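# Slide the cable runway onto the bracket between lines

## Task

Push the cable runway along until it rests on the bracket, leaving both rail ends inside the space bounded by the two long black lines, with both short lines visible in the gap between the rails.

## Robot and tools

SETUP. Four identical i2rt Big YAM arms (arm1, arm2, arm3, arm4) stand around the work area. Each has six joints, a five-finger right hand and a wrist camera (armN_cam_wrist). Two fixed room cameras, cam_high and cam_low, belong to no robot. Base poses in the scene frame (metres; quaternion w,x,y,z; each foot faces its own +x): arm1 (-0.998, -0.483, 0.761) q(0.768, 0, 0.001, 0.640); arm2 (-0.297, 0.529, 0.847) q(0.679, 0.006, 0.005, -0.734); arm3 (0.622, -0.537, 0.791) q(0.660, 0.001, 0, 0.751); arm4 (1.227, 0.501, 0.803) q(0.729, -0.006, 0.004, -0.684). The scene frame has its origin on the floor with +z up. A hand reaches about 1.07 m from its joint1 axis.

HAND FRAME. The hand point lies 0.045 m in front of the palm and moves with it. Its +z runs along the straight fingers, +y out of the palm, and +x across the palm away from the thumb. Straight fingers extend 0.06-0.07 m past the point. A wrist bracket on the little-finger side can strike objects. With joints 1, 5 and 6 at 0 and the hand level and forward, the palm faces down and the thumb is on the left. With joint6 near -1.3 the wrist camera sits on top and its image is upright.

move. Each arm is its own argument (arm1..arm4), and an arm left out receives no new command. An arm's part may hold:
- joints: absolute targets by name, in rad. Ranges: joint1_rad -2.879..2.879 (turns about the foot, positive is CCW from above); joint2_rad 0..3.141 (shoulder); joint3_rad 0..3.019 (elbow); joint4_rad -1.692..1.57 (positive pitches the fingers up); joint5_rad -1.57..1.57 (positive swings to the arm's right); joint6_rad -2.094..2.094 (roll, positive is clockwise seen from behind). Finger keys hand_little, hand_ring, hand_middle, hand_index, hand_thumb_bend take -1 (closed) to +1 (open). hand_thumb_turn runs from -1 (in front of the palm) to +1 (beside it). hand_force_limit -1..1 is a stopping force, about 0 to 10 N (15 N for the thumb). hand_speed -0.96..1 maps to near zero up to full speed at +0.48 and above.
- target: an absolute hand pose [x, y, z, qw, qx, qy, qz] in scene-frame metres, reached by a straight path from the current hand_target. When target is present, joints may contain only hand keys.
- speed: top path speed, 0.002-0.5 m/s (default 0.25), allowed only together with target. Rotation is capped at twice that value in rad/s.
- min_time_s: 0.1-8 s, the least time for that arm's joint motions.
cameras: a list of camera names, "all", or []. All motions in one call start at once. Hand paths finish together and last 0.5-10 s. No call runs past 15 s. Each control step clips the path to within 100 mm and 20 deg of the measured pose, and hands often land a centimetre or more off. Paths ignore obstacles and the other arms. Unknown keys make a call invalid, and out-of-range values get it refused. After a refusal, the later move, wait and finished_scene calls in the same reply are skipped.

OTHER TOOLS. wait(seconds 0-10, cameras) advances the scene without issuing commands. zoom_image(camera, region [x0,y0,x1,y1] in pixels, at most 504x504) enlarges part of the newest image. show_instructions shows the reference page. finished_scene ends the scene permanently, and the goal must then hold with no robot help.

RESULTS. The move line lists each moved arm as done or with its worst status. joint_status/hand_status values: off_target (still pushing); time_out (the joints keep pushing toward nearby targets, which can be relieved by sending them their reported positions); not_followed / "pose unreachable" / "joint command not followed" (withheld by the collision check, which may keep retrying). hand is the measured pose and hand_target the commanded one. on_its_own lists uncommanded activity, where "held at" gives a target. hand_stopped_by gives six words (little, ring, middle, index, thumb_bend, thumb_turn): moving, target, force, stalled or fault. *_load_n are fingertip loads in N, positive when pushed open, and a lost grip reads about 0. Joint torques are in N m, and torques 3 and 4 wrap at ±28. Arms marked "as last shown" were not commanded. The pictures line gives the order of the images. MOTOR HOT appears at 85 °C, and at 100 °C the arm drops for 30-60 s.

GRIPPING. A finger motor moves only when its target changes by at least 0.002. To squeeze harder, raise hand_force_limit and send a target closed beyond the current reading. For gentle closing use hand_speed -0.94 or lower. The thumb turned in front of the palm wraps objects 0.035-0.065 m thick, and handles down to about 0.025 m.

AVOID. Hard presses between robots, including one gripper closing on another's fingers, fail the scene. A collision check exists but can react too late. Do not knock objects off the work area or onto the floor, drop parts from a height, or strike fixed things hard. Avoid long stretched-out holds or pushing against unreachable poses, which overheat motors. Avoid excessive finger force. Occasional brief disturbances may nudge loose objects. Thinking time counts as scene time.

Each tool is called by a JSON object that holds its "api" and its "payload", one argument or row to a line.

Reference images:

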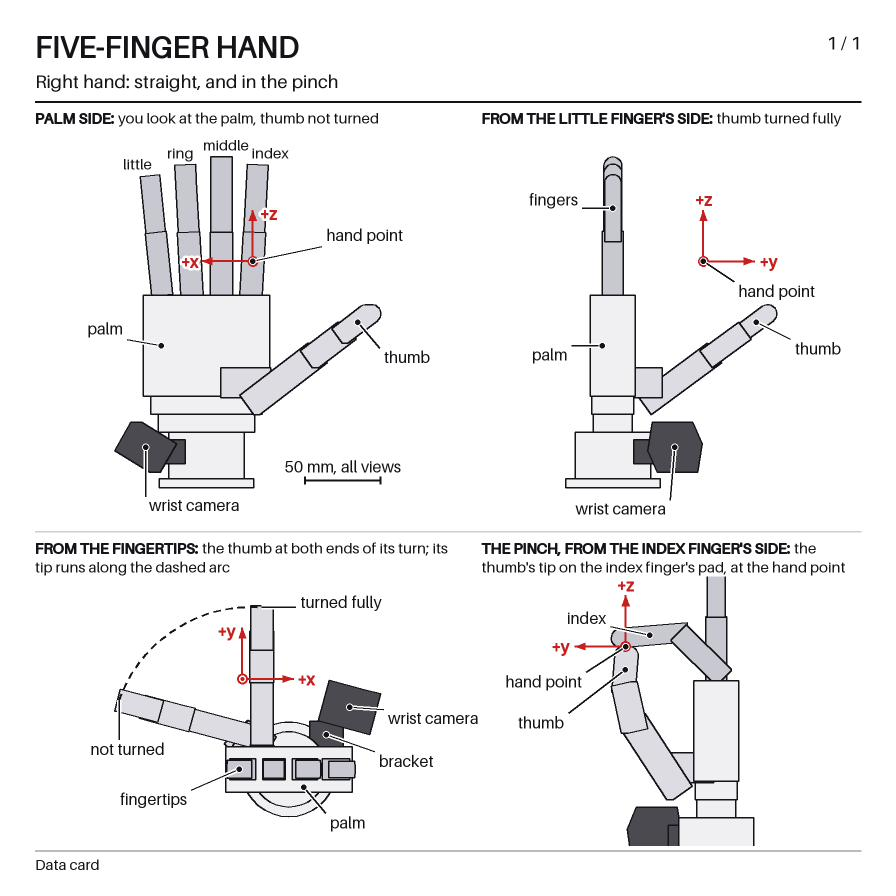

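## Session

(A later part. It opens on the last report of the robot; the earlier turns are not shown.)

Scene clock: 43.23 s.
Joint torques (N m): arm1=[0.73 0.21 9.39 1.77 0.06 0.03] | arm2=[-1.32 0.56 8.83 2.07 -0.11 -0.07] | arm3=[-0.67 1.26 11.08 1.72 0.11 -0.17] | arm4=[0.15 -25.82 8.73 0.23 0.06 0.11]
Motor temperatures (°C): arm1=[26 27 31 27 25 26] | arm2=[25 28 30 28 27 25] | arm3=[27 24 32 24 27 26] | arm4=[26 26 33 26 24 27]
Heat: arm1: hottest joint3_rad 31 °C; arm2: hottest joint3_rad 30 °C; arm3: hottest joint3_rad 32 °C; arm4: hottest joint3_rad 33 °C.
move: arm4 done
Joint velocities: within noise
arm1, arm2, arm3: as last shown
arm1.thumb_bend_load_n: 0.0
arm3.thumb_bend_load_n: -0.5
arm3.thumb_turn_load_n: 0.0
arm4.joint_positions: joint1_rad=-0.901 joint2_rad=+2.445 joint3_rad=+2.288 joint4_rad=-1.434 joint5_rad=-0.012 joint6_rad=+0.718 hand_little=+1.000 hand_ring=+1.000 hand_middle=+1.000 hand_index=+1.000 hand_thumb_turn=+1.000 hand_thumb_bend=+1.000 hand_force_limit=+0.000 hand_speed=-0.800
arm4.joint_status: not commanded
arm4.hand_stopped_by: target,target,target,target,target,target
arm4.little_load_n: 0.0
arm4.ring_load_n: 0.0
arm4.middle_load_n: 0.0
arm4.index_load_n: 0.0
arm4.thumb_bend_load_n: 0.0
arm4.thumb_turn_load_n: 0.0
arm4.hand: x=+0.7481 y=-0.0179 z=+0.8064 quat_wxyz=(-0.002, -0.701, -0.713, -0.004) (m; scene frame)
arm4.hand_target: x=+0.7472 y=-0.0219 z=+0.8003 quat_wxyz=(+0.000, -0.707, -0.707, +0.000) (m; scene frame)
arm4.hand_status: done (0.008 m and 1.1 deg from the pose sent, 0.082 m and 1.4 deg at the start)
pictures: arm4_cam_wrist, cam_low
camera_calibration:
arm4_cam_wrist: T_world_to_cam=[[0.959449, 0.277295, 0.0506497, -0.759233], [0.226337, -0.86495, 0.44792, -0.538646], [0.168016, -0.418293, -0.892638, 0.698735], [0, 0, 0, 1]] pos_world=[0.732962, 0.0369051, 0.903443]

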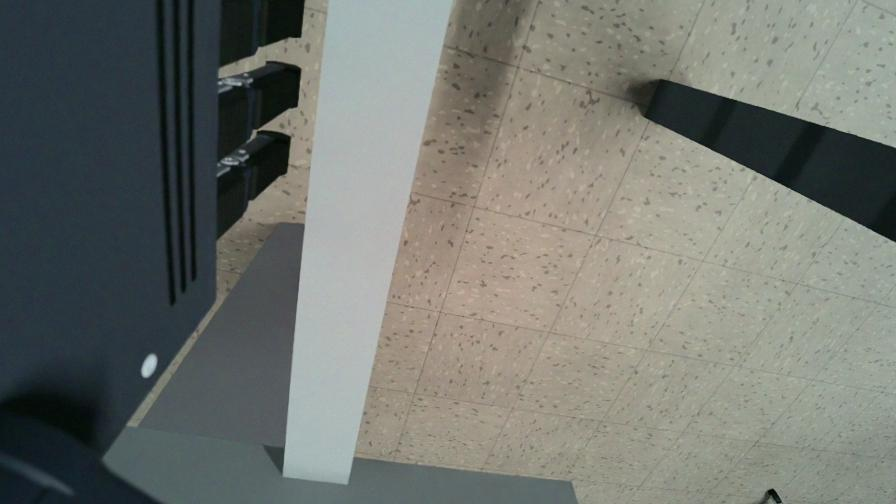

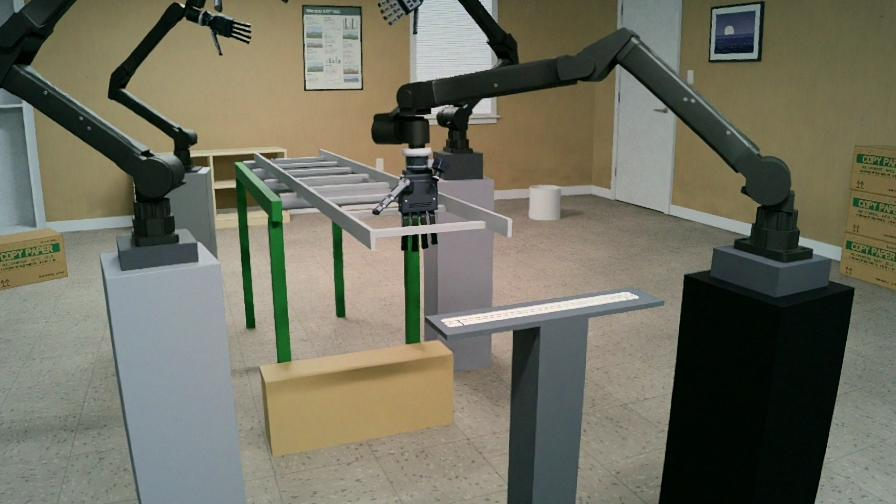

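{"api": "move", "payload": {
  "arm4": {"target": [0.747, -0.022, 0.783, 0, 0.7071, 0.7071, 0], "speed": 0.05},
  "cameras": []
}}

{"api": "move", "payload": {
  "arm4": {"joints": {"hand_little": -0.1, "hand_ring": -0.1, "hand_middle": -0.1, "hand_index": -0.1, "hand_speed": -0.8, "hand_force_limit": -0.2}},
  "cameras": ["arm4_cam_wrist", "cam_low"]
}}

{"api": "zoom_image", "payload": {
  "camera": "cam_low",
  "region": [350, 110, 530, 260]
}}

Scene clock: 46.17 s.
Joint torques (N m): arm1=[0.73 0.21 9.37 1.76 0.08 0.05] | arm2=[-1.55 0.67 8.87 2.15 -0.02 -0.06] | arm3=[-0.67 1.2 11.1 1.73 0.12 -0.17] | arm4=[0.91 -25.64 8.28 0.54 0.11 0.11]
Motor temperatures (°C): arm1=[26 27 31 27 25 26] | arm2=[25 28 30 28 27 25] | arm3=[27 24 32 24 27 26] | arm4=[26 26 33 26 24 27]
Heat: arm1: hottest joint3_rad 31 °C; arm2: hottest joint3_rad 30 °C; arm3: hottest joint3_rad 32 °C; arm4: hottest joint3_rad 33 °C.
move: arm4 done
Joint velocities: within noise
arm1, arm2, arm3: as last shown
arm2.index_load_n: 0.5
arm3.thumb_bend_load_n: 0.0
arm4.joint_positions: joint1_rad=-0.901 joint2_rad=+2.453 joint3_rad=+2.268 joint4_rad=-1.397 joint5_rad=-0.012 joint6_rad=+0.718 hand_little=+1.000 hand_ring=+1.000 hand_middle=+1.000 hand_index=+1.000 hand_thumb_turn=+1.000 hand_thumb_bend=+1.000 hand_force_limit=+0.000 hand_speed=-0.800
arm4.joint_status: not commanded
arm4.hand_stopped_by: target,target,target,target,target,target
arm4.little_load_n: 0.0
arm4.ring_load_n: 0.0
arm4.middle_load_n: 0.0
arm4.index_load_n: -0.5
arm4.thumb_bend_load_n: 0.0
arm4.thumb_turn_load_n: 0.0
arm4.hand: x=+0.7466 y=-0.0191 z=+0.7926 quat_wxyz=(-0.002, -0.701, -0.713, +0.000) (m; scene frame)
arm4.hand_target: x=+0.7469 y=-0.0221 z=+0.7829 quat_wxyz=(+0.000, -0.707, -0.707, +0.000) (m; scene frame)
arm4.hand_status: done (0.010 m and 1.0 deg from the pose sent, 0.024 m and 1.1 deg at the start)
pictures: none
No camera images: "cameras" was empty.

Scene clock: 48.63 s.
Joint torques (N m): arm1=[0.67 0.03 9.32 1.91 0.06 0.03] | arm2=[-1.32 0.73 8.72 2.09 -0.02 -0.06] | arm3=[-0.67 1.26 11.08 1.72 0.11 -0.17] | arm4=[-0.03 -25.58 8.31 0.55 0.05 0.07]
Motor temperatures (°C): arm1=[26 27 31 27 25 26] | arm2=[25 28 30 28 27 25] | arm3=[27 24 32 24 27 26] | arm4=[26 26 33 26 24 27]
Heat: arm1: hottest joint3_rad 31 °C; arm2: hottest joint3_rad 30 °C; arm3: hottest joint3_rad 32 °C; arm4: hottest joint3_rad 33 °C.
move: arm4 done
Joint velocities: within noise
arm1, arm2, arm3: as last shown
arm1.thumb_turn_load_n: 0.5
arm2.index_load_n: 0.0
arm4.joint_positions: joint1_rad=-0.901 joint2_rad=+2.455 joint3_rad=+2.268 joint4_rad=-1.394 joint5_rad=-0.010 joint6_rad=+0.718 hand_little=-0.100 hand_ring=-0.100 hand_middle=-0.100 hand_index=-0.100 hand_thumb_turn=+1.000 hand_thumb_bend=+1.000 hand_force_limit=-0.200 hand_speed=-0.800
arm4.joint_status: all done
arm4.hand_stopped_by: target,target,target,target,target,target
arm4.little_load_n: 0.0
arm4.ring_load_n: 0.0
arm4.middle_load_n: 0.0
arm4.index_load_n: 0.0
arm4.thumb_bend_load_n: 0.0
arm4.thumb_turn_load_n: 0.0
arm4.hand: x=+0.7459 y=-0.0193 z=+0.7914 quat_wxyz=(-0.001, -0.701, -0.713, +0.001) (m; scene frame)
arm4.hand_target: x=+0.7471 y=-0.0220 z=+0.7830 quat_wxyz=(+0.000, -0.707, -0.707, +0.000) (m; scene frame)
arm4.hand_status: not commanded
pictures: arm4_cam_wrist, cam_low
camera_calibration:
arm4_cam_wrist: T_world_to_cam=[[0.959793, 0.277609, 0.0415877, -0.749204], [0.229991, -0.862646, 0.450495, -0.537281], [0.160937, -0.422817, -0.89181, 0.689659], [0, 0, 0, 1]] pos_world=[0.731659, 0.0361027, 0.888245]

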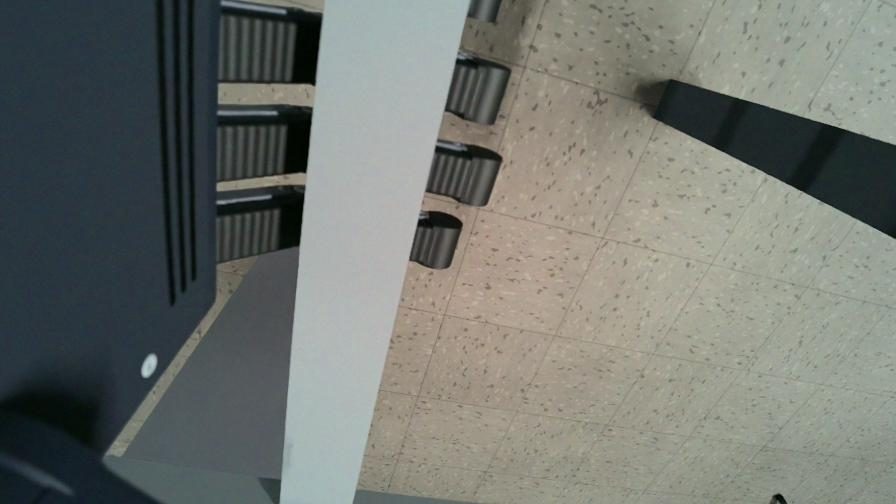

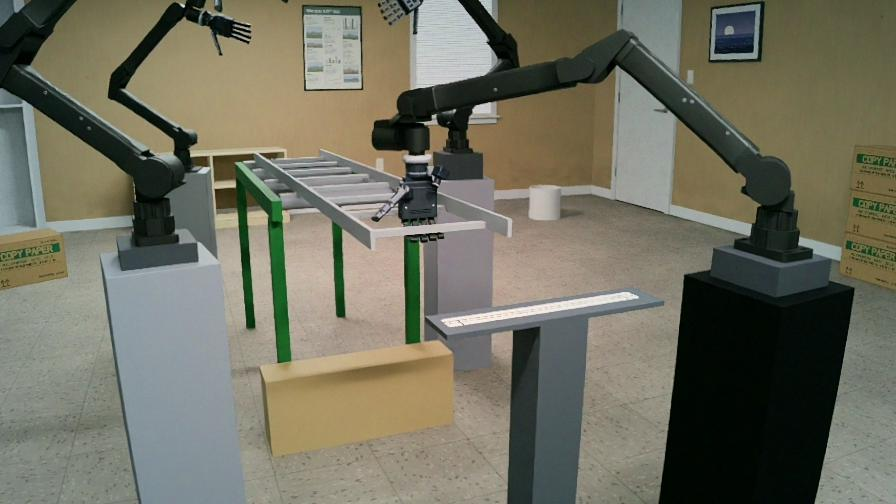

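Scaled by 2.800.

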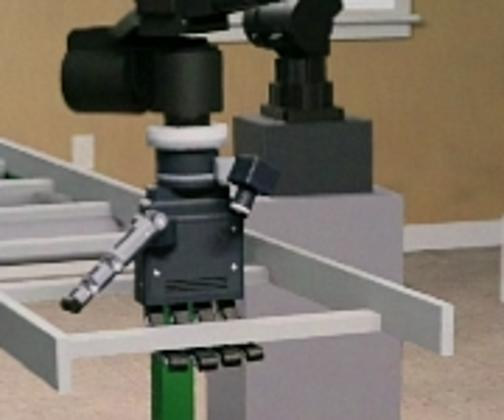

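{"api": "move", "payload": {
  "arm4": {"joints": {"hand_little": -0.6, "hand_ring": -0.6, "hand_middle": -0.6, "hand_index": -0.6, "hand_speed": -0.9, "hand_force_limit": -0.4}},
  "cameras": ["arm4_cam_wrist", "cam_low"]
}}

{"api": "zoom_image", "payload": {
  "camera": "cam_low",
  "region": [350, 110, 530, 260]
}}

Scene clock: 51.07 s.
Joint torques (N m): arm1=[0.62 0.32 9.46 1.81 0.07 0.04] | arm2=[-0.67 0.62 8.8 2.1 -0.03 -0.04] | arm3=[-0.67 1.26 11.07 1.72 0.12 -0.17] | arm4=[0.73 -27.46 9.24 -0.01 0.07 0.15]
Motor temperatures (°C): arm1=[26 27 31 27 25 26] | arm2=[25 28 30 28 27 25] | arm3=[27 24 33 24 27 26] | arm4=[26 27 33 26 24 27]
Heat: arm1: hottest joint3_rad 31 °C; arm2: hottest joint3_rad 30 °C; arm3: hottest joint3_rad 33 °C; arm4: hottest joint3_rad 33 °C.
move: arm4 off_target
Joint velocities: within noise
arm1, arm2, arm3: as last shown
arm1.thumb_turn_load_n: 0.0
arm4.joint_positions: joint1_rad=-0.900 joint2_rad=+2.477 joint3_rad=+2.259 joint4_rad=-1.394 joint5_rad=-0.021 joint6_rad=+0.730 hand_little=-0.564 hand_ring=-0.536 hand_middle=-0.546 hand_index=-0.546 hand_thumb_turn=+1.000 hand_thumb_bend=+1.000 hand_force_limit=-0.400 hand_speed=-0.900
arm4.joint_status: hand_little off_target (ended at -0.564, target -0.600); hand_ring off_target (ended at -0.536, target -0.600); hand_middle off_target (ended at -0.546, target -0.600); hand_index off_target (ended at -0.546, target -0.600); the others done
arm4.hand_stopped_by: force,force,force,force,target,target
arm4.little_load_n: 4.5
arm4.ring_load_n: 0.0
arm4.middle_load_n: 0.0
arm4.index_load_n: 2.0
arm4.thumb_bend_load_n: 0.5
arm4.thumb_turn_load_n: 0.0
arm4.hand: x=+0.7516 y=-0.0176 z=+0.7742 quat_wxyz=(-0.008, -0.706, -0.708, -0.014) (m; scene frame)
arm4.hand_target: x=+0.7481 y=-0.0241 z=+0.7838 quat_wxyz=(-0.005, -0.711, -0.704, +0.000) (m; scene frame)
arm4.hand_status: not commanded
pictures: arm4_cam_wrist, cam_low
camera_calibration:
arm4_cam_wrist: T_world_to_cam=[[0.961431, 0.265091, 0.0733325, -0.780336], [0.206093, -0.870885, 0.44619, -0.508262], [0.182145, -0.413868, -0.891929, 0.658387], [0, 0, 0, 1]] pos_world=[0.735066, 0.0367077, 0.87124]

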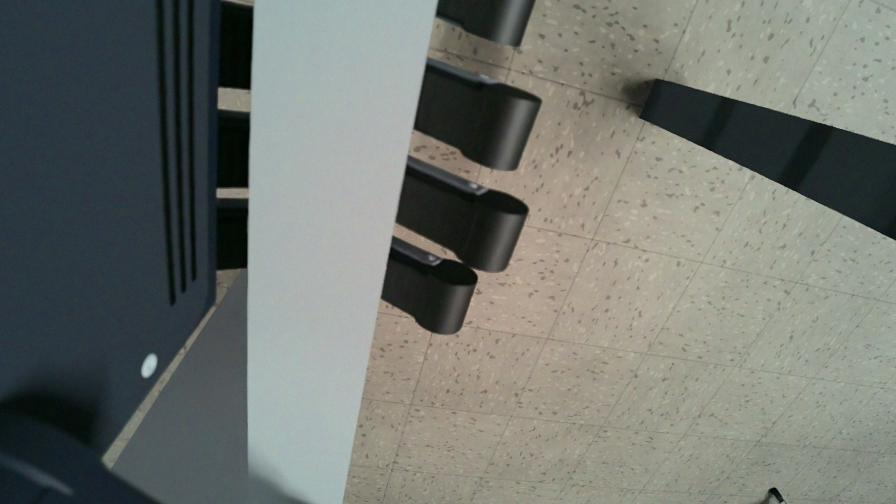

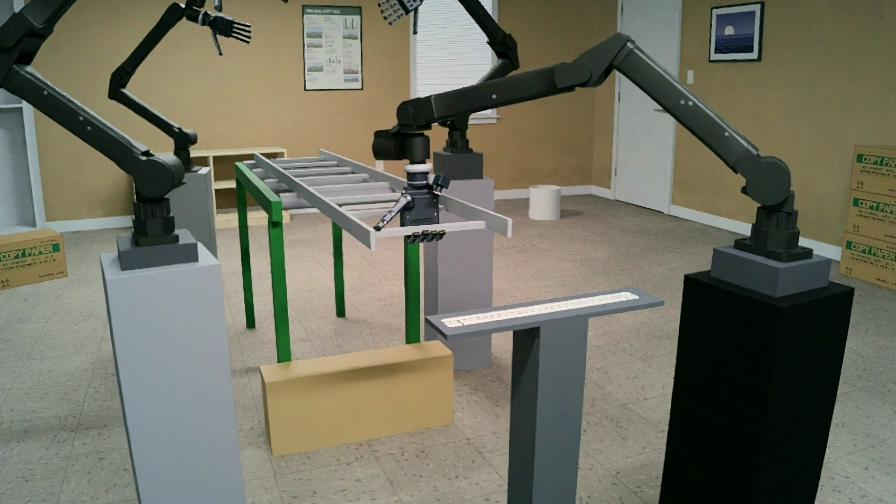

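Scaled by 2.800.

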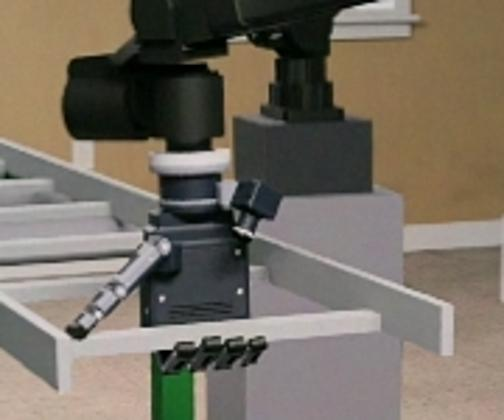

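{"api": "move", "payload": {
  "arm4": {"target": [0.75, -0.02, 0.805, 0, 0.7071, 0.7071, 0], "speed": 0.04},
  "cameras": ["arm4_cam_wrist", "cam_low", "arm3_cam_wrist"]
}}

{"api": "zoom_image", "payload": {
  "camera": "cam_low",
  "region": [350, 110, 530, 260]
}}

Scene clock: 54.83 s.
Joint torques (N m): arm1=[0.91 -0.09 9.39 1.89 0.09 0.02] | arm2=[-1.38 0.97 8.73 2.07 -0.03 -0.06] | arm3=[-0.62 1.26 11.1 1.72 0.11 -0.17] | arm4=[0.5 -30.56 9.1 -0.88 0.33 -0.02]
Motor temperatures (°C): arm1=[26 27 31 27 25 26] | arm2=[25 28 30 28 27 25] | arm3=[27 24 33 24 27 26] | arm4=[26 28 33 26 24 27]
Heat: arm1: hottest joint3_rad 31 °C; arm2: hottest joint3_rad 30 °C; arm3: hottest joint3_rad 33 °C; arm4: hottest joint3_rad 33 °C.
move: arm4 off_target
Joint velocities: within noise
arm1.joint_positions: joint1_rad=-0.142 joint2_rad=+0.620 joint3_rad=+1.415 joint4_rad=-1.151 joint5_rad=+0.048 joint6_rad=-1.153 hand_little=+1.000 hand_ring=+1.000 hand_middle=+1.000 hand_index=+1.000 hand_thumb_turn=+1.000 hand_thumb_bend=+1.000 hand_force_limit=+0.000 hand_speed=-0.800
arm1.joint_status: not commanded
arm1.hand_stopped_by: target,target,target,target,target,target
arm1.little_load_n: 0.0
arm1.ring_load_n: 0.0
arm1.middle_load_n: 0.0
arm1.index_load_n: 0.0
arm1.thumb_bend_load_n: 0.0
arm1.thumb_turn_load_n: 0.0
arm1.hand: x=-0.8670 y=-0.2603 z=+1.2965 quat_wxyz=(-0.409, +0.758, +0.318, +0.397) (m; scene frame)
arm1.hand_target: x=-0.8678 y=-0.2625 z=+1.3083 quat_wxyz=(-0.417, +0.751, +0.315, +0.404) (m; scene frame)
arm1.hand_status: not commanded
arm2.joint_positions: joint1_rad=+0.381 joint2_rad=+0.615 joint3_rad=+1.325 joint4_rad=-1.250 joint5_rad=-0.033 joint6_rad=-1.280 hand_little=+1.000 hand_ring=+1.000 hand_middle=+1.000 hand_index=+1.000 hand_thumb_turn=+1.000 hand_thumb_bend=+1.000 hand_force_limit=+0.000 hand_speed=-0.800
arm2.joint_status: not commanded
arm2.hand_stopped_by: target,target,target,target,target,target
arm2.little_load_n: 0.0
arm2.ring_load_n: 0.0
arm2.middle_load_n: 0.0
arm2.index_load_n: 0.0
arm2.thumb_bend_load_n: 0.0
arm2.thumb_turn_load_n: 0.0
arm2.hand: x=-0.2646 y=+0.2716 z=+1.3177 quat_wxyz=(+0.213, +0.626, -0.609, +0.438) (m; scene frame)
arm2.hand_target: x=-0.2649 y=+0.2725 z=+1.3273 quat_wxyz=(+0.217, +0.623, -0.605, +0.446) (m; scene frame)
arm2.hand_status: not commanded
arm3: as last shown
arm3.thumb_turn_load_n: -0.5
arm4.joint_positions: joint1_rad=-0.900 joint2_rad=+2.477 joint3_rad=+2.259 joint4_rad=-1.394 joint5_rad=-0.020 joint6_rad=+0.730 hand_little=-0.564 hand_ring=-0.536 hand_middle=-0.546 hand_index=-0.546 hand_thumb_turn=+1.000 hand_thumb_bend=+1.000 hand_force_limit=-0.400 hand_speed=-0.900
arm4.joint_status: not commanded
arm4.hand_stopped_by: force,force,force,force,target,target
arm4.little_load_n: 5.0
arm4.ring_load_n: 0.0
arm4.middle_load_n: 0.0
arm4.index_load_n: 2.0
arm4.thumb_bend_load_n: 0.5
arm4.thumb_turn_load_n: 0.0
arm4.hand: x=+0.7514 y=-0.0174 z=+0.7741 quat_wxyz=(-0.007, -0.706, -0.708, -0.014) (m; scene frame)
arm4.hand_target: x=+0.7502 y=-0.0199 z=+0.8043 quat_wxyz=(+0.000, -0.707, -0.707, +0.000) (m; scene frame)
arm4.hand_status: off_target (0.031 m and 1.8 deg from the pose sent, 0.031 m and 1.8 deg at the start)
pictures: arm3_cam_wrist, arm4_cam_wrist, cam_low
camera_calibration:
arm3_cam_wrist: T_world_to_cam=[[0.92954, -0.355841, 0.0966052, -0.950345], [-0.277231, -0.84722, -0.453169, 0.515419], [0.243102, 0.394456, -0.886175, 1.20641], [0, 0, 0, 1]] pos_world=[0.732994, -0.377373, 1.39447]
arm4_cam_wrist: T_world_to_cam=[[0.961491, 0.265038, 0.0727351, -0.779788], [0.206538, -0.871389, 0.444998, -0.507424], [0.181322, -0.412839, -0.892573, 0.659575], [0, 0, 0, 1]] pos_world=[0.734966, 0.0368082, 0.87124]

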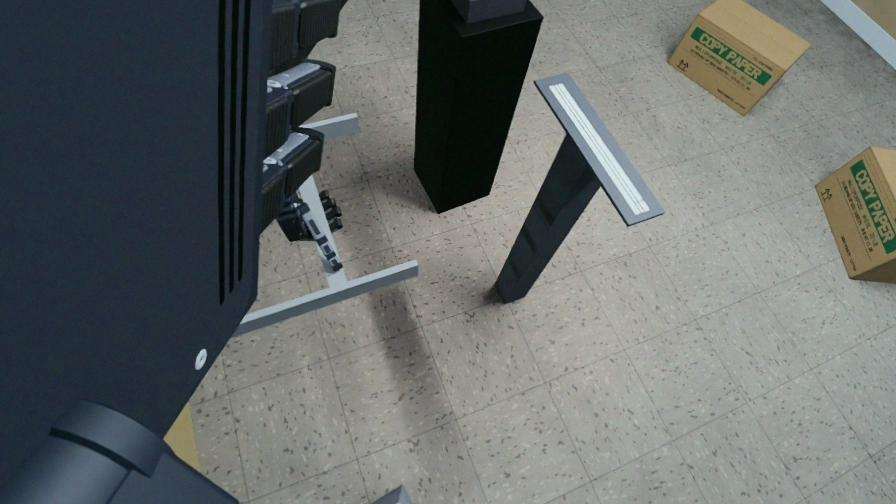

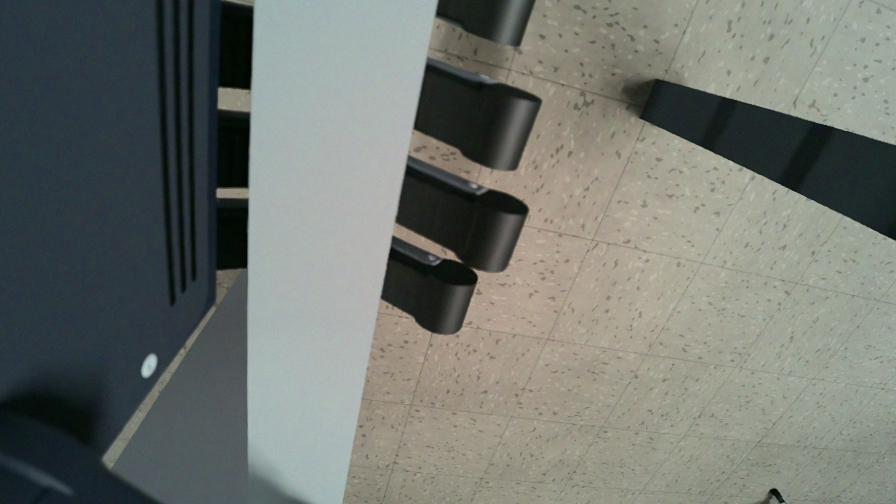

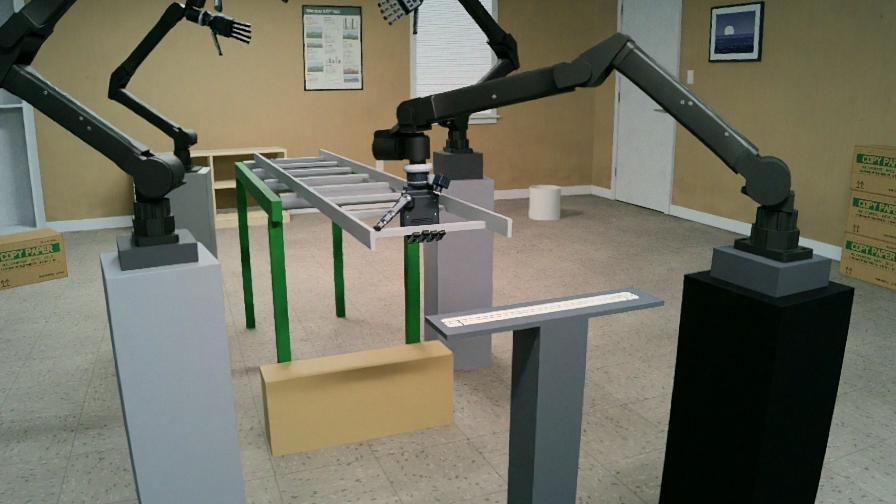

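Scaled by 2.800.

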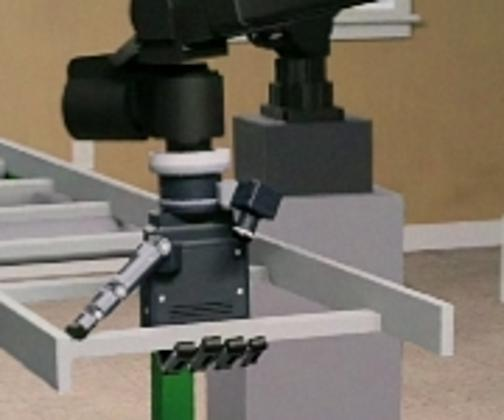

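{"api": "move", "payload": {
  "arm4": {"target": [0.83, -0.018, 0.806, 0, 0.7071, 0.7071, 0], "speed": 0.05},
  "cameras": ["arm4_cam_wrist", "cam_low", "arm3_cam_wrist"]
}}

{"api": "zoom_image", "payload": {
  "camera": "cam_low",
  "region": [350, 110, 530, 260]
}}

Scene clock: 59.30 s.
Joint torques (N m): arm1=[0.79 0.09 9.44 1.87 0.07 0.02] | arm2=[-1.03 0.62 8.68 2.13 -0.07 -0.04] | arm3=[-0.67 1.26 11.07 1.73 0.11 -0.17] | arm4=[0.38 -28.63 8.58 -0.23 0.47 0.24]
Motor temperatures (°C): arm1=[26 27 32 27 25 26] | arm2=[25 28 31 28 27 25] | arm3=[27 24 33 24 27 26] | arm4=[26 29 33 26 24 27]
Heat: arm1: hottest joint3_rad 32 °C; arm2: hottest joint3_rad 31 °C; arm3: hottest joint3_rad 33 °C; arm4: hottest joint3_rad 33 °C.
move: arm4 off_target
Joint velocities: within noise
arm1, arm2: as last shown
arm3.joint_positions: joint1_rad=-0.392 joint2_rad=+0.647 joint3_rad=+1.392 joint4_rad=-1.316 joint5_rad=+0.162 joint6_rad=-1.339 hand_little=+1.000 hand_ring=+1.000 hand_middle=+1.000 hand_index=+1.000 hand_thumb_turn=+1.000 hand_thumb_bend=+1.000 hand_force_limit=+0.000 hand_speed=-0.800
arm3.joint_status: not commanded
arm3.hand_stopped_by: target,target,target,target,target,target
arm3.little_load_n: 0.0
arm3.ring_load_n: 0.0
arm3.middle_load_n: 0.0
arm3.index_load_n: 0.0
arm3.thumb_bend_load_n: 0.0
arm3.thumb_turn_load_n: 0.0
arm3.hand: x=+0.7633 y=-0.3332 z=+1.2879 quat_wxyz=(-0.282, +0.771, +0.414, +0.393) (m; scene frame)
arm3.hand_target: x=+0.7646 y=-0.3357 z=+1.2974 quat_wxyz=(-0.288, +0.769, +0.407, +0.401) (m; scene frame)
arm3.hand_status: not commanded
arm4.joint_positions: joint1_rad=-0.828 joint2_rad=+2.288 joint3_rad=+1.905 joint4_rad=-1.251 joint5_rad=-0.023 joint6_rad=+0.776 hand_little=-0.564 hand_ring=-0.536 hand_middle=-0.546 hand_index=-0.546 hand_thumb_turn=+1.000 hand_thumb_bend=+1.000 hand_force_limit=-0.400 hand_speed=-0.900
arm4.joint_status: not commanded
arm4.hand_stopped_by: force,force,force,force,target,target
arm4.little_load_n: 6.0
arm4.ring_load_n: 0.0
arm4.middle_load_n: 0.0
arm4.index_load_n: 0.0
arm4.thumb_bend_load_n: 1.0
arm4.thumb_turn_load_n: -2.0
arm4.hand: x=+0.8336 y=-0.0067 z=+0.7739 quat_wxyz=(-0.007, -0.696, -0.717, -0.026) (m; scene frame)
arm4.hand_target: x=+0.8289 y=-0.0189 z=+0.8056 quat_wxyz=(-0.001, -0.703, -0.711, +0.005) (m; scene frame)
arm4.hand_status: off_target (0.034 m and 3.5 deg from the pose sent, 0.085 m and 1.8 deg at the start)
pictures: arm3_cam_wrist, arm4_cam_wrist, cam_low
camera_calibration:
arm3_cam_wrist: T_world_to_cam=[[0.92954, -0.355841, 0.0966052, -0.950345], [-0.277231, -0.84722, -0.453169, 0.515419], [0.243102, 0.394456, -0.886175, 1.20641], [0, 0, 0, 1]] pos_world=[0.732994, -0.377373, 1.39447]
arm4_cam_wrist: T_world_to_cam=[[0.95297, 0.288007, 0.0943398, -0.871206], [0.220961, -0.87333, 0.434133, -0.518643], [0.207423, -0.392871, -0.895895, 0.629854], [0, 0, 0, 1]] pos_world=[0.814186, 0.0454179, 0.871633]

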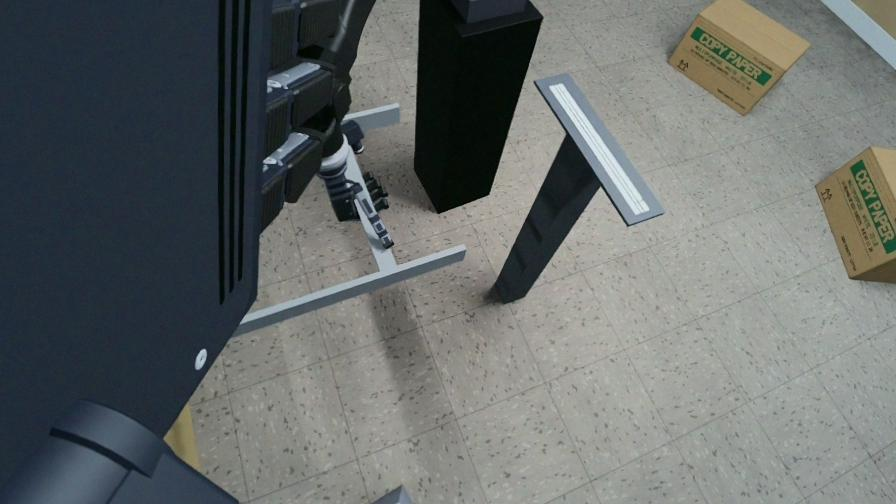

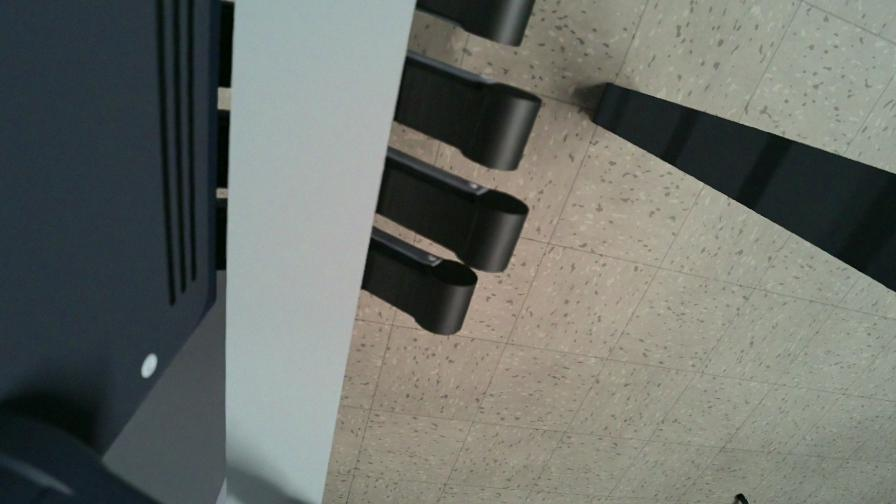

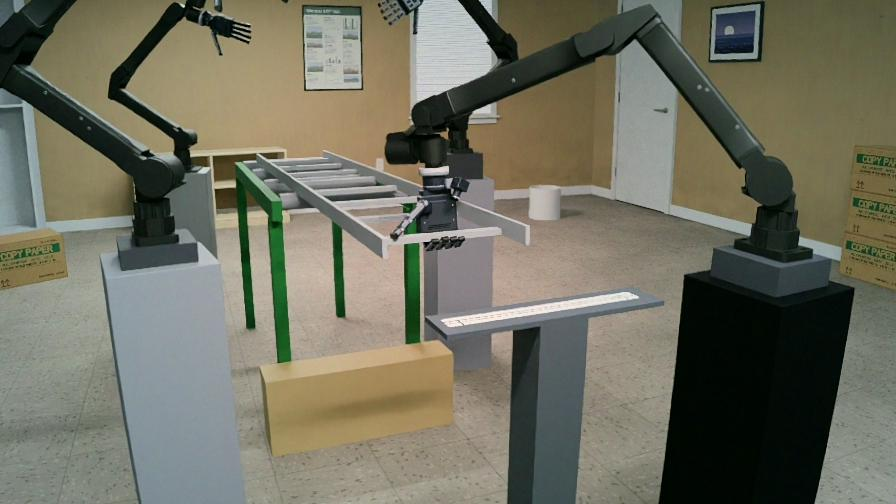

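Scaled by 2.800.

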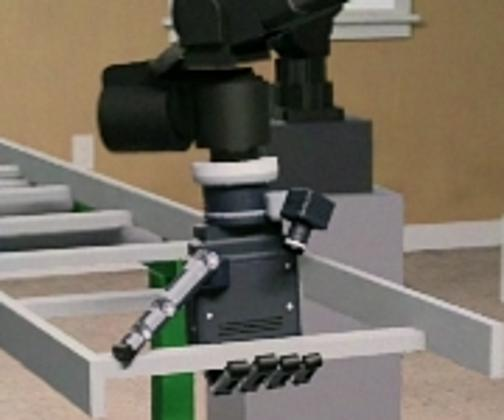

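{"api": "move", "payload": {
  "arm4": {"joints": {"hand_thumb_turn": -1.0, "hand_speed": -0.8}},
  "cameras": ["arm4_cam_wrist", "cam_low"]
}}

{"api": "zoom_image", "payload": {
  "camera": "cam_low",
  "region": [370, 110, 550, 260]
}}

Scene clock: 66.20 s.
Joint torques (N m): arm1=[0.73 0.5 9.47 1.84 0.08 0.03] | arm2=[-1.38 0.62 8.8 2.09 -0.06 -0.07] | arm3=[-0.67 1.2 11.1 1.72 0.11 -0.17] | arm4=[0.38 -28.69 8.84 -0.13 0.08 0.02]
Motor temperatures (°C): arm1=[26 27 32 27 25 26] | arm2=[25 28 31 28 27 25] | arm3=[27 24 34 24 27 26] | arm4=[26 29 32 26 24 27]
Heat: arm1: hottest joint3_rad 32 °C; arm2: hottest joint3_rad 31 °C; arm3: hottest joint3_rad 34 °C; arm4: hottest joint3_rad 32 °C.
move: arm4 done
Joint velocities: within noise
arm1, arm2, arm3: as last shown
arm2.thumb_turn_load_n: -0.5
arm4.joint_positions: joint1_rad=-0.828 joint2_rad=+2.288 joint3_rad=+1.905 joint4_rad=-1.248 joint5_rad=-0.001 joint6_rad=+0.797 hand_little=-0.564 hand_ring=-0.536 hand_middle=-0.546 hand_index=-0.546 hand_thumb_turn=-1.000 hand_thumb_bend=+1.000 hand_force_limit=-0.400 hand_speed=-0.800
arm4.joint_status: all done
arm4.hand_stopped_by: force,force,force,force,target,target
arm4.little_load_n: 2.0
arm4.ring_load_n: 0.0
arm4.middle_load_n: 0.0
arm4.index_load_n: 0.0
arm4.thumb_bend_load_n: 0.0
arm4.thumb_turn_load_n: 0.0
arm4.hand: x=+0.8295 y=-0.0056 z=+0.7723 quat_wxyz=(+0.004, -0.704, -0.710, -0.024) (m; scene frame)
arm4.hand_target: x=+0.8270 y=-0.0176 z=+0.8048 quat_wxyz=(+0.005, -0.704, -0.711, +0.006) (m; scene frame)
arm4.hand_status: not commanded
pictures: arm4_cam_wrist, cam_low
camera_calibration:
arm4_cam_wrist: T_world_to_cam=[[0.960241, 0.267298, 0.0805476, -0.862877], [0.210827, -0.883455, 0.4184, -0.495594], [0.182998, -0.384783, -0.904684, 0.656766], [0, 0, 0, 1]] pos_world=[0.812868, 0.0455226, 0.871025]

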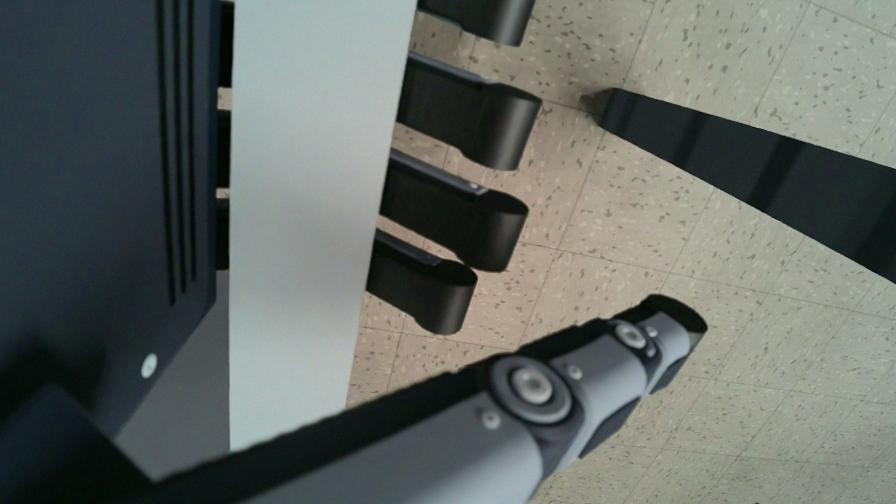

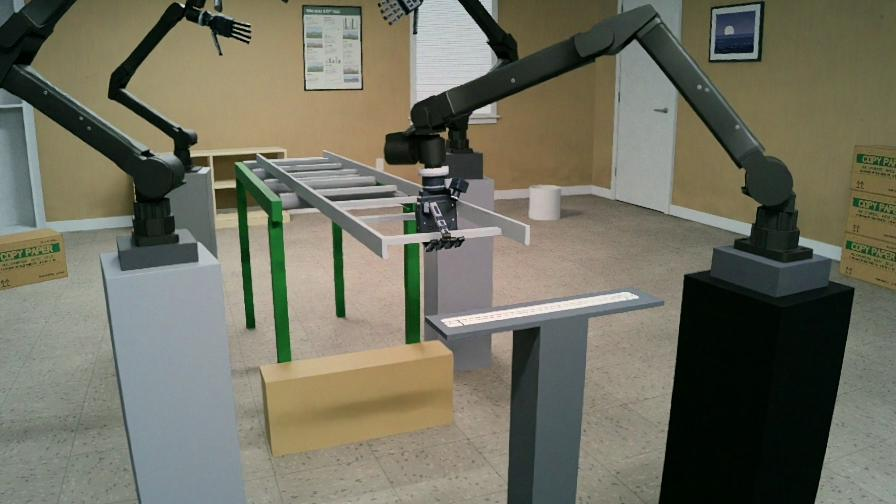

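Scaled by 2.800.

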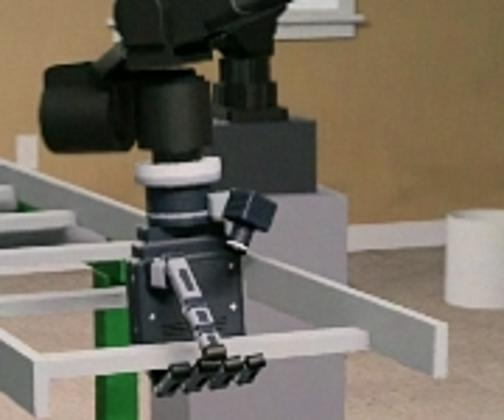

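{"api": "move", "payload": {
  "arm4": {"target": [0.925, -0.014, 0.806, 0, 0.7071, 0.7071, 0], "speed": 0.05},
  "cameras": ["cam_low", "arm3_cam_wrist"]
}}

{"api": "zoom_image", "payload": {
  "camera": "cam_low",
  "region": [370, 170, 550, 350]
}}

Scene clock: 69.97 s.
Joint torques (N m): arm1=[0.62 0.03 9.42 1.87 0.07 0.05] | arm2=[-1.61 1.14 8.8 2.04 -0.03 -0.05] | arm3=[-0.62 1.2 11.11 1.73 0.11 -0.17] | arm4=[0.44 -27.05 8.85 -0.28 -0.15 0.12]
Motor temperatures (°C): arm1=[26 27 32 27 25 26] | arm2=[25 28 31 28 27 25] | arm3=[27 24 34 24 27 26] | arm4=[26 29 32 26 24 27]
Heat: arm1: hottest joint3_rad 32 °C; arm2: hottest joint3_rad 31 °C; arm3: hottest joint3_rad 34 °C; arm4: hottest joint3_rad 32 °C.
move: arm4 off_target
Joint velocities: within noise
arm1, arm2, arm3: as last shown
arm1.thumb_bend_load_n: 0.5
arm2.thumb_turn_load_n: 0.0
arm4.joint_positions: joint1_rad=-0.714 joint2_rad=+2.130 joint3_rad=+1.608 joint4_rad=-1.136 joint5_rad=-0.015 joint6_rad=+0.909 hand_little=-0.564 hand_ring=-0.536 hand_middle=-0.546 hand_index=-0.546 hand_thumb_turn=-1.000 hand_thumb_bend=+1.000 hand_force_limit=-0.400 hand_speed=-0.800
arm4.joint_status: not commanded
arm4.hand_stopped_by: force,force,force,force,target,target
arm4.little_load_n: 5.0
arm4.ring_load_n: 0.5
arm4.middle_load_n: 0.0
arm4.index_load_n: 0.0
arm4.thumb_bend_load_n: 0.0
arm4.thumb_turn_load_n: 0.0
arm4.hand: x=+0.9324 y=+0.0012 z=+0.7686 quat_wxyz=(+0.002, -0.703, -0.710, -0.039) (m; scene frame)
arm4.hand_target: x=+0.9266 y=-0.0143 z=+0.8061 quat_wxyz=(-0.004, -0.708, -0.706, +0.000) (m; scene frame)
arm4.hand_status: off_target (0.041 m and 4.5 deg from the pose sent, 0.102 m and 2.9 deg at the start)
pictures: arm3_cam_wrist, cam_low
camera_calibration:
arm3_cam_wrist: T_world_to_cam=[[0.92954, -0.355841, 0.0966052, -0.950345], [-0.277231, -0.84722, -0.453169, 0.515419], [0.243102, 0.394456, -0.886175, 1.20641], [0, 0, 0, 1]] pos_world=[0.732994, -0.377373, 1.39447]

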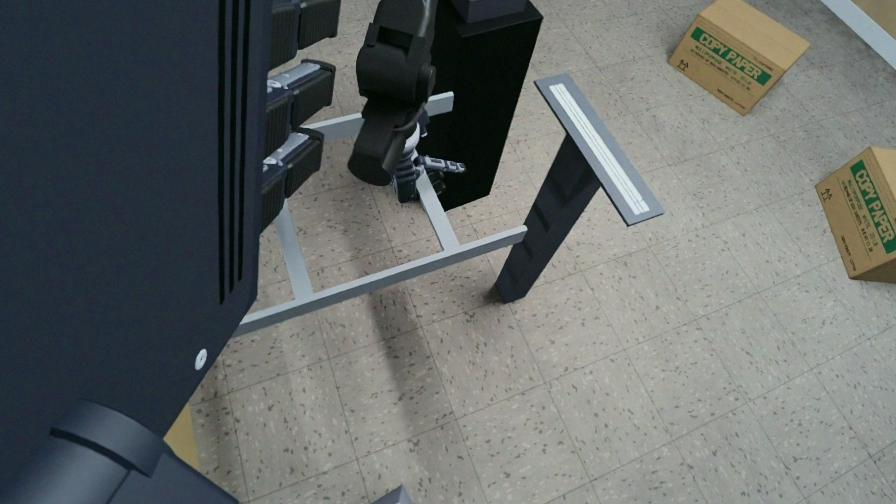

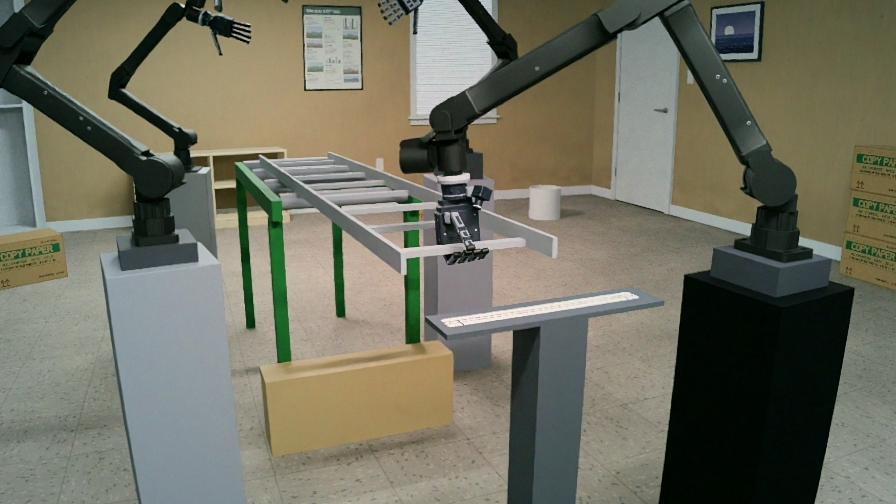

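Scaled by 2.800.

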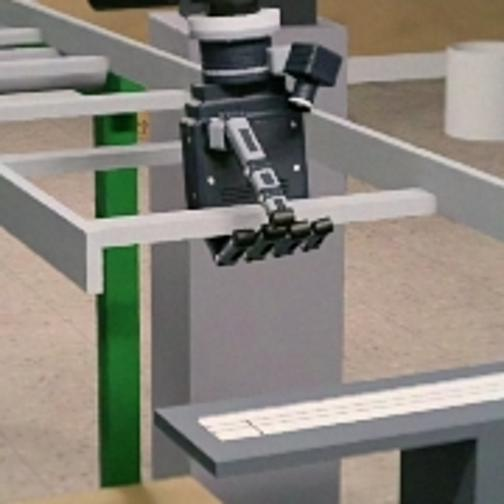

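{"api": "move", "payload": {
  "arm4": {"target": [0.99, -0.010, 0.835, 0, 0.7071, 0.7071, 0], "speed": 0.05},
  "cameras": ["cam_low", "arm3_cam_wrist"]
}}

{"api": "zoom_image", "payload": {
  "camera": "cam_low",
  "region": [370, 170, 600, 350]
}}

Scene clock: 75.00 s.
Joint torques (N m): arm1=[0.79 0.38 9.43 1.83 0.07 0.03] | arm2=[-1.08 0.5 8.73 2.13 -0.03 -0.06] | arm3=[-0.62 1.2 11.08 1.73 0.11 -0.18] | arm4=[-2.49 -30.1 9.33 -1.43 0.22 -0.04]
Motor temperatures (°C): arm1=[26 27 32 27 25 26] | arm2=[25 28 31 28 27 25] | arm3=[27 24 34 24 27 26] | arm4=[26 30 32 26 24 27]
Heat: arm1: hottest joint3_rad 32 °C; arm2: hottest joint3_rad 31 °C; arm3: hottest joint3_rad 34 °C; arm4: hottest joint3_rad 32 °C.
move: arm4 off_target
Joint velocities: within noise
arm1, arm2, arm3: as last shown
arm1.thumb_bend_load_n: 0.0
arm2.little_load_n: -0.5
arm3.thumb_bend_load_n: 0.5
arm4.joint_positions: joint1_rad=-0.602 joint2_rad=+2.056 joint3_rad=+1.463 joint4_rad=-1.104 joint5_rad=-0.024 joint6_rad=+1.018 hand_little=-0.564 hand_ring=-0.536 hand_middle=-0.546 hand_index=-0.546 hand_thumb_turn=-1.000 hand_thumb_bend=+1.000 hand_force_limit=-0.400 hand_speed=-0.800
arm4.joint_status: not commanded
arm4.hand_stopped_by: force,force,force,force,target,target
arm4.little_load_n: 12.5
arm4.ring_load_n: 0.0
arm4.middle_load_n: 0.0
arm4.index_load_n: 0.5
arm4.thumb_bend_load_n: 0.0
arm4.thumb_turn_load_n: 0.0
arm4.hand: x=+1.0125 y=+0.0035 z=+0.7644 quat_wxyz=(+0.007, -0.702, -0.710, -0.058) (m; scene frame)
arm4.hand_target: x=+0.9926 y=-0.0092 z=+0.8322 quat_wxyz=(-0.003, -0.709, -0.705, +0.000) (m; scene frame)
arm4.hand_status: off_target (0.075 m and 6.8 deg from the pose sent, 0.089 m and 4.5 deg at the start)
pictures: arm3_cam_wrist, cam_low
camera_calibration:
arm3_cam_wrist: T_world_to_cam=[[0.92954, -0.355841, 0.0966052, -0.950345], [-0.277231, -0.84722, -0.453169, 0.515419], [0.243102, 0.394456, -0.886175, 1.20641], [0, 0, 0, 1]] pos_world=[0.732994, -0.377373, 1.39447]

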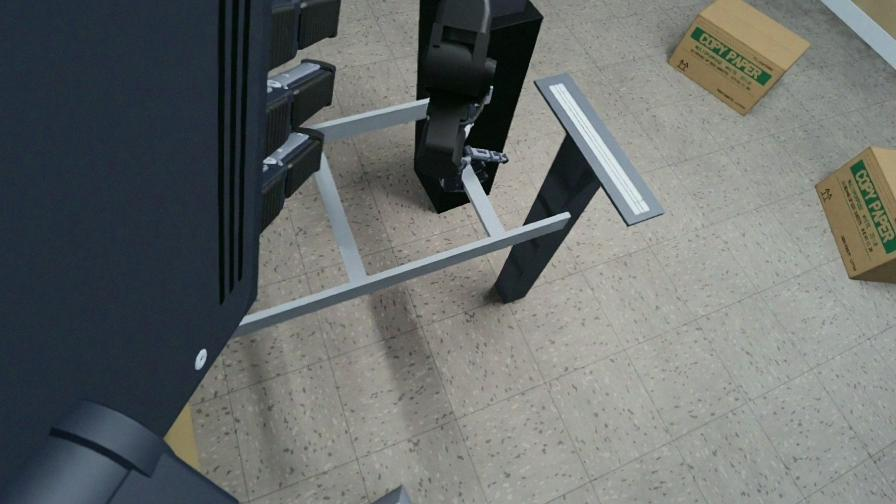

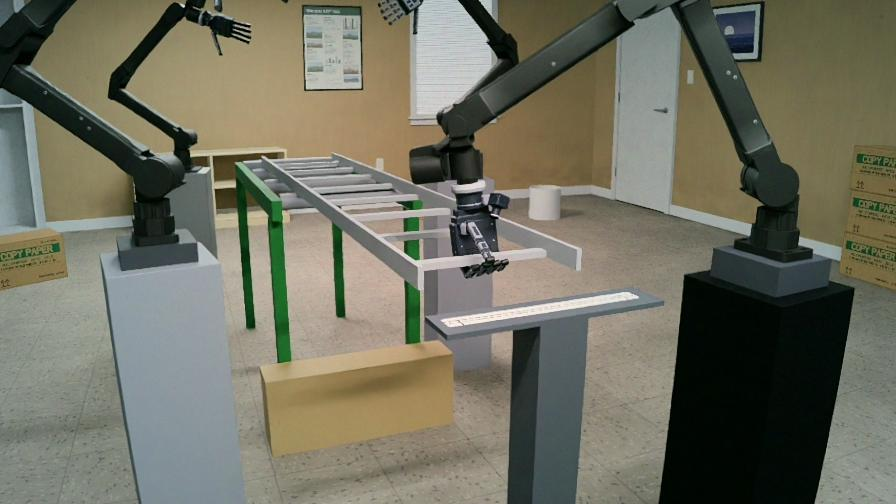

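Scaled by 2.191.

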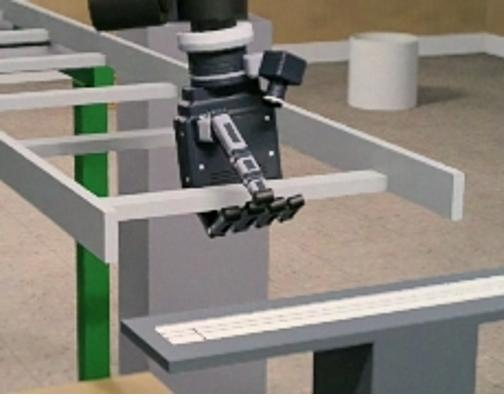

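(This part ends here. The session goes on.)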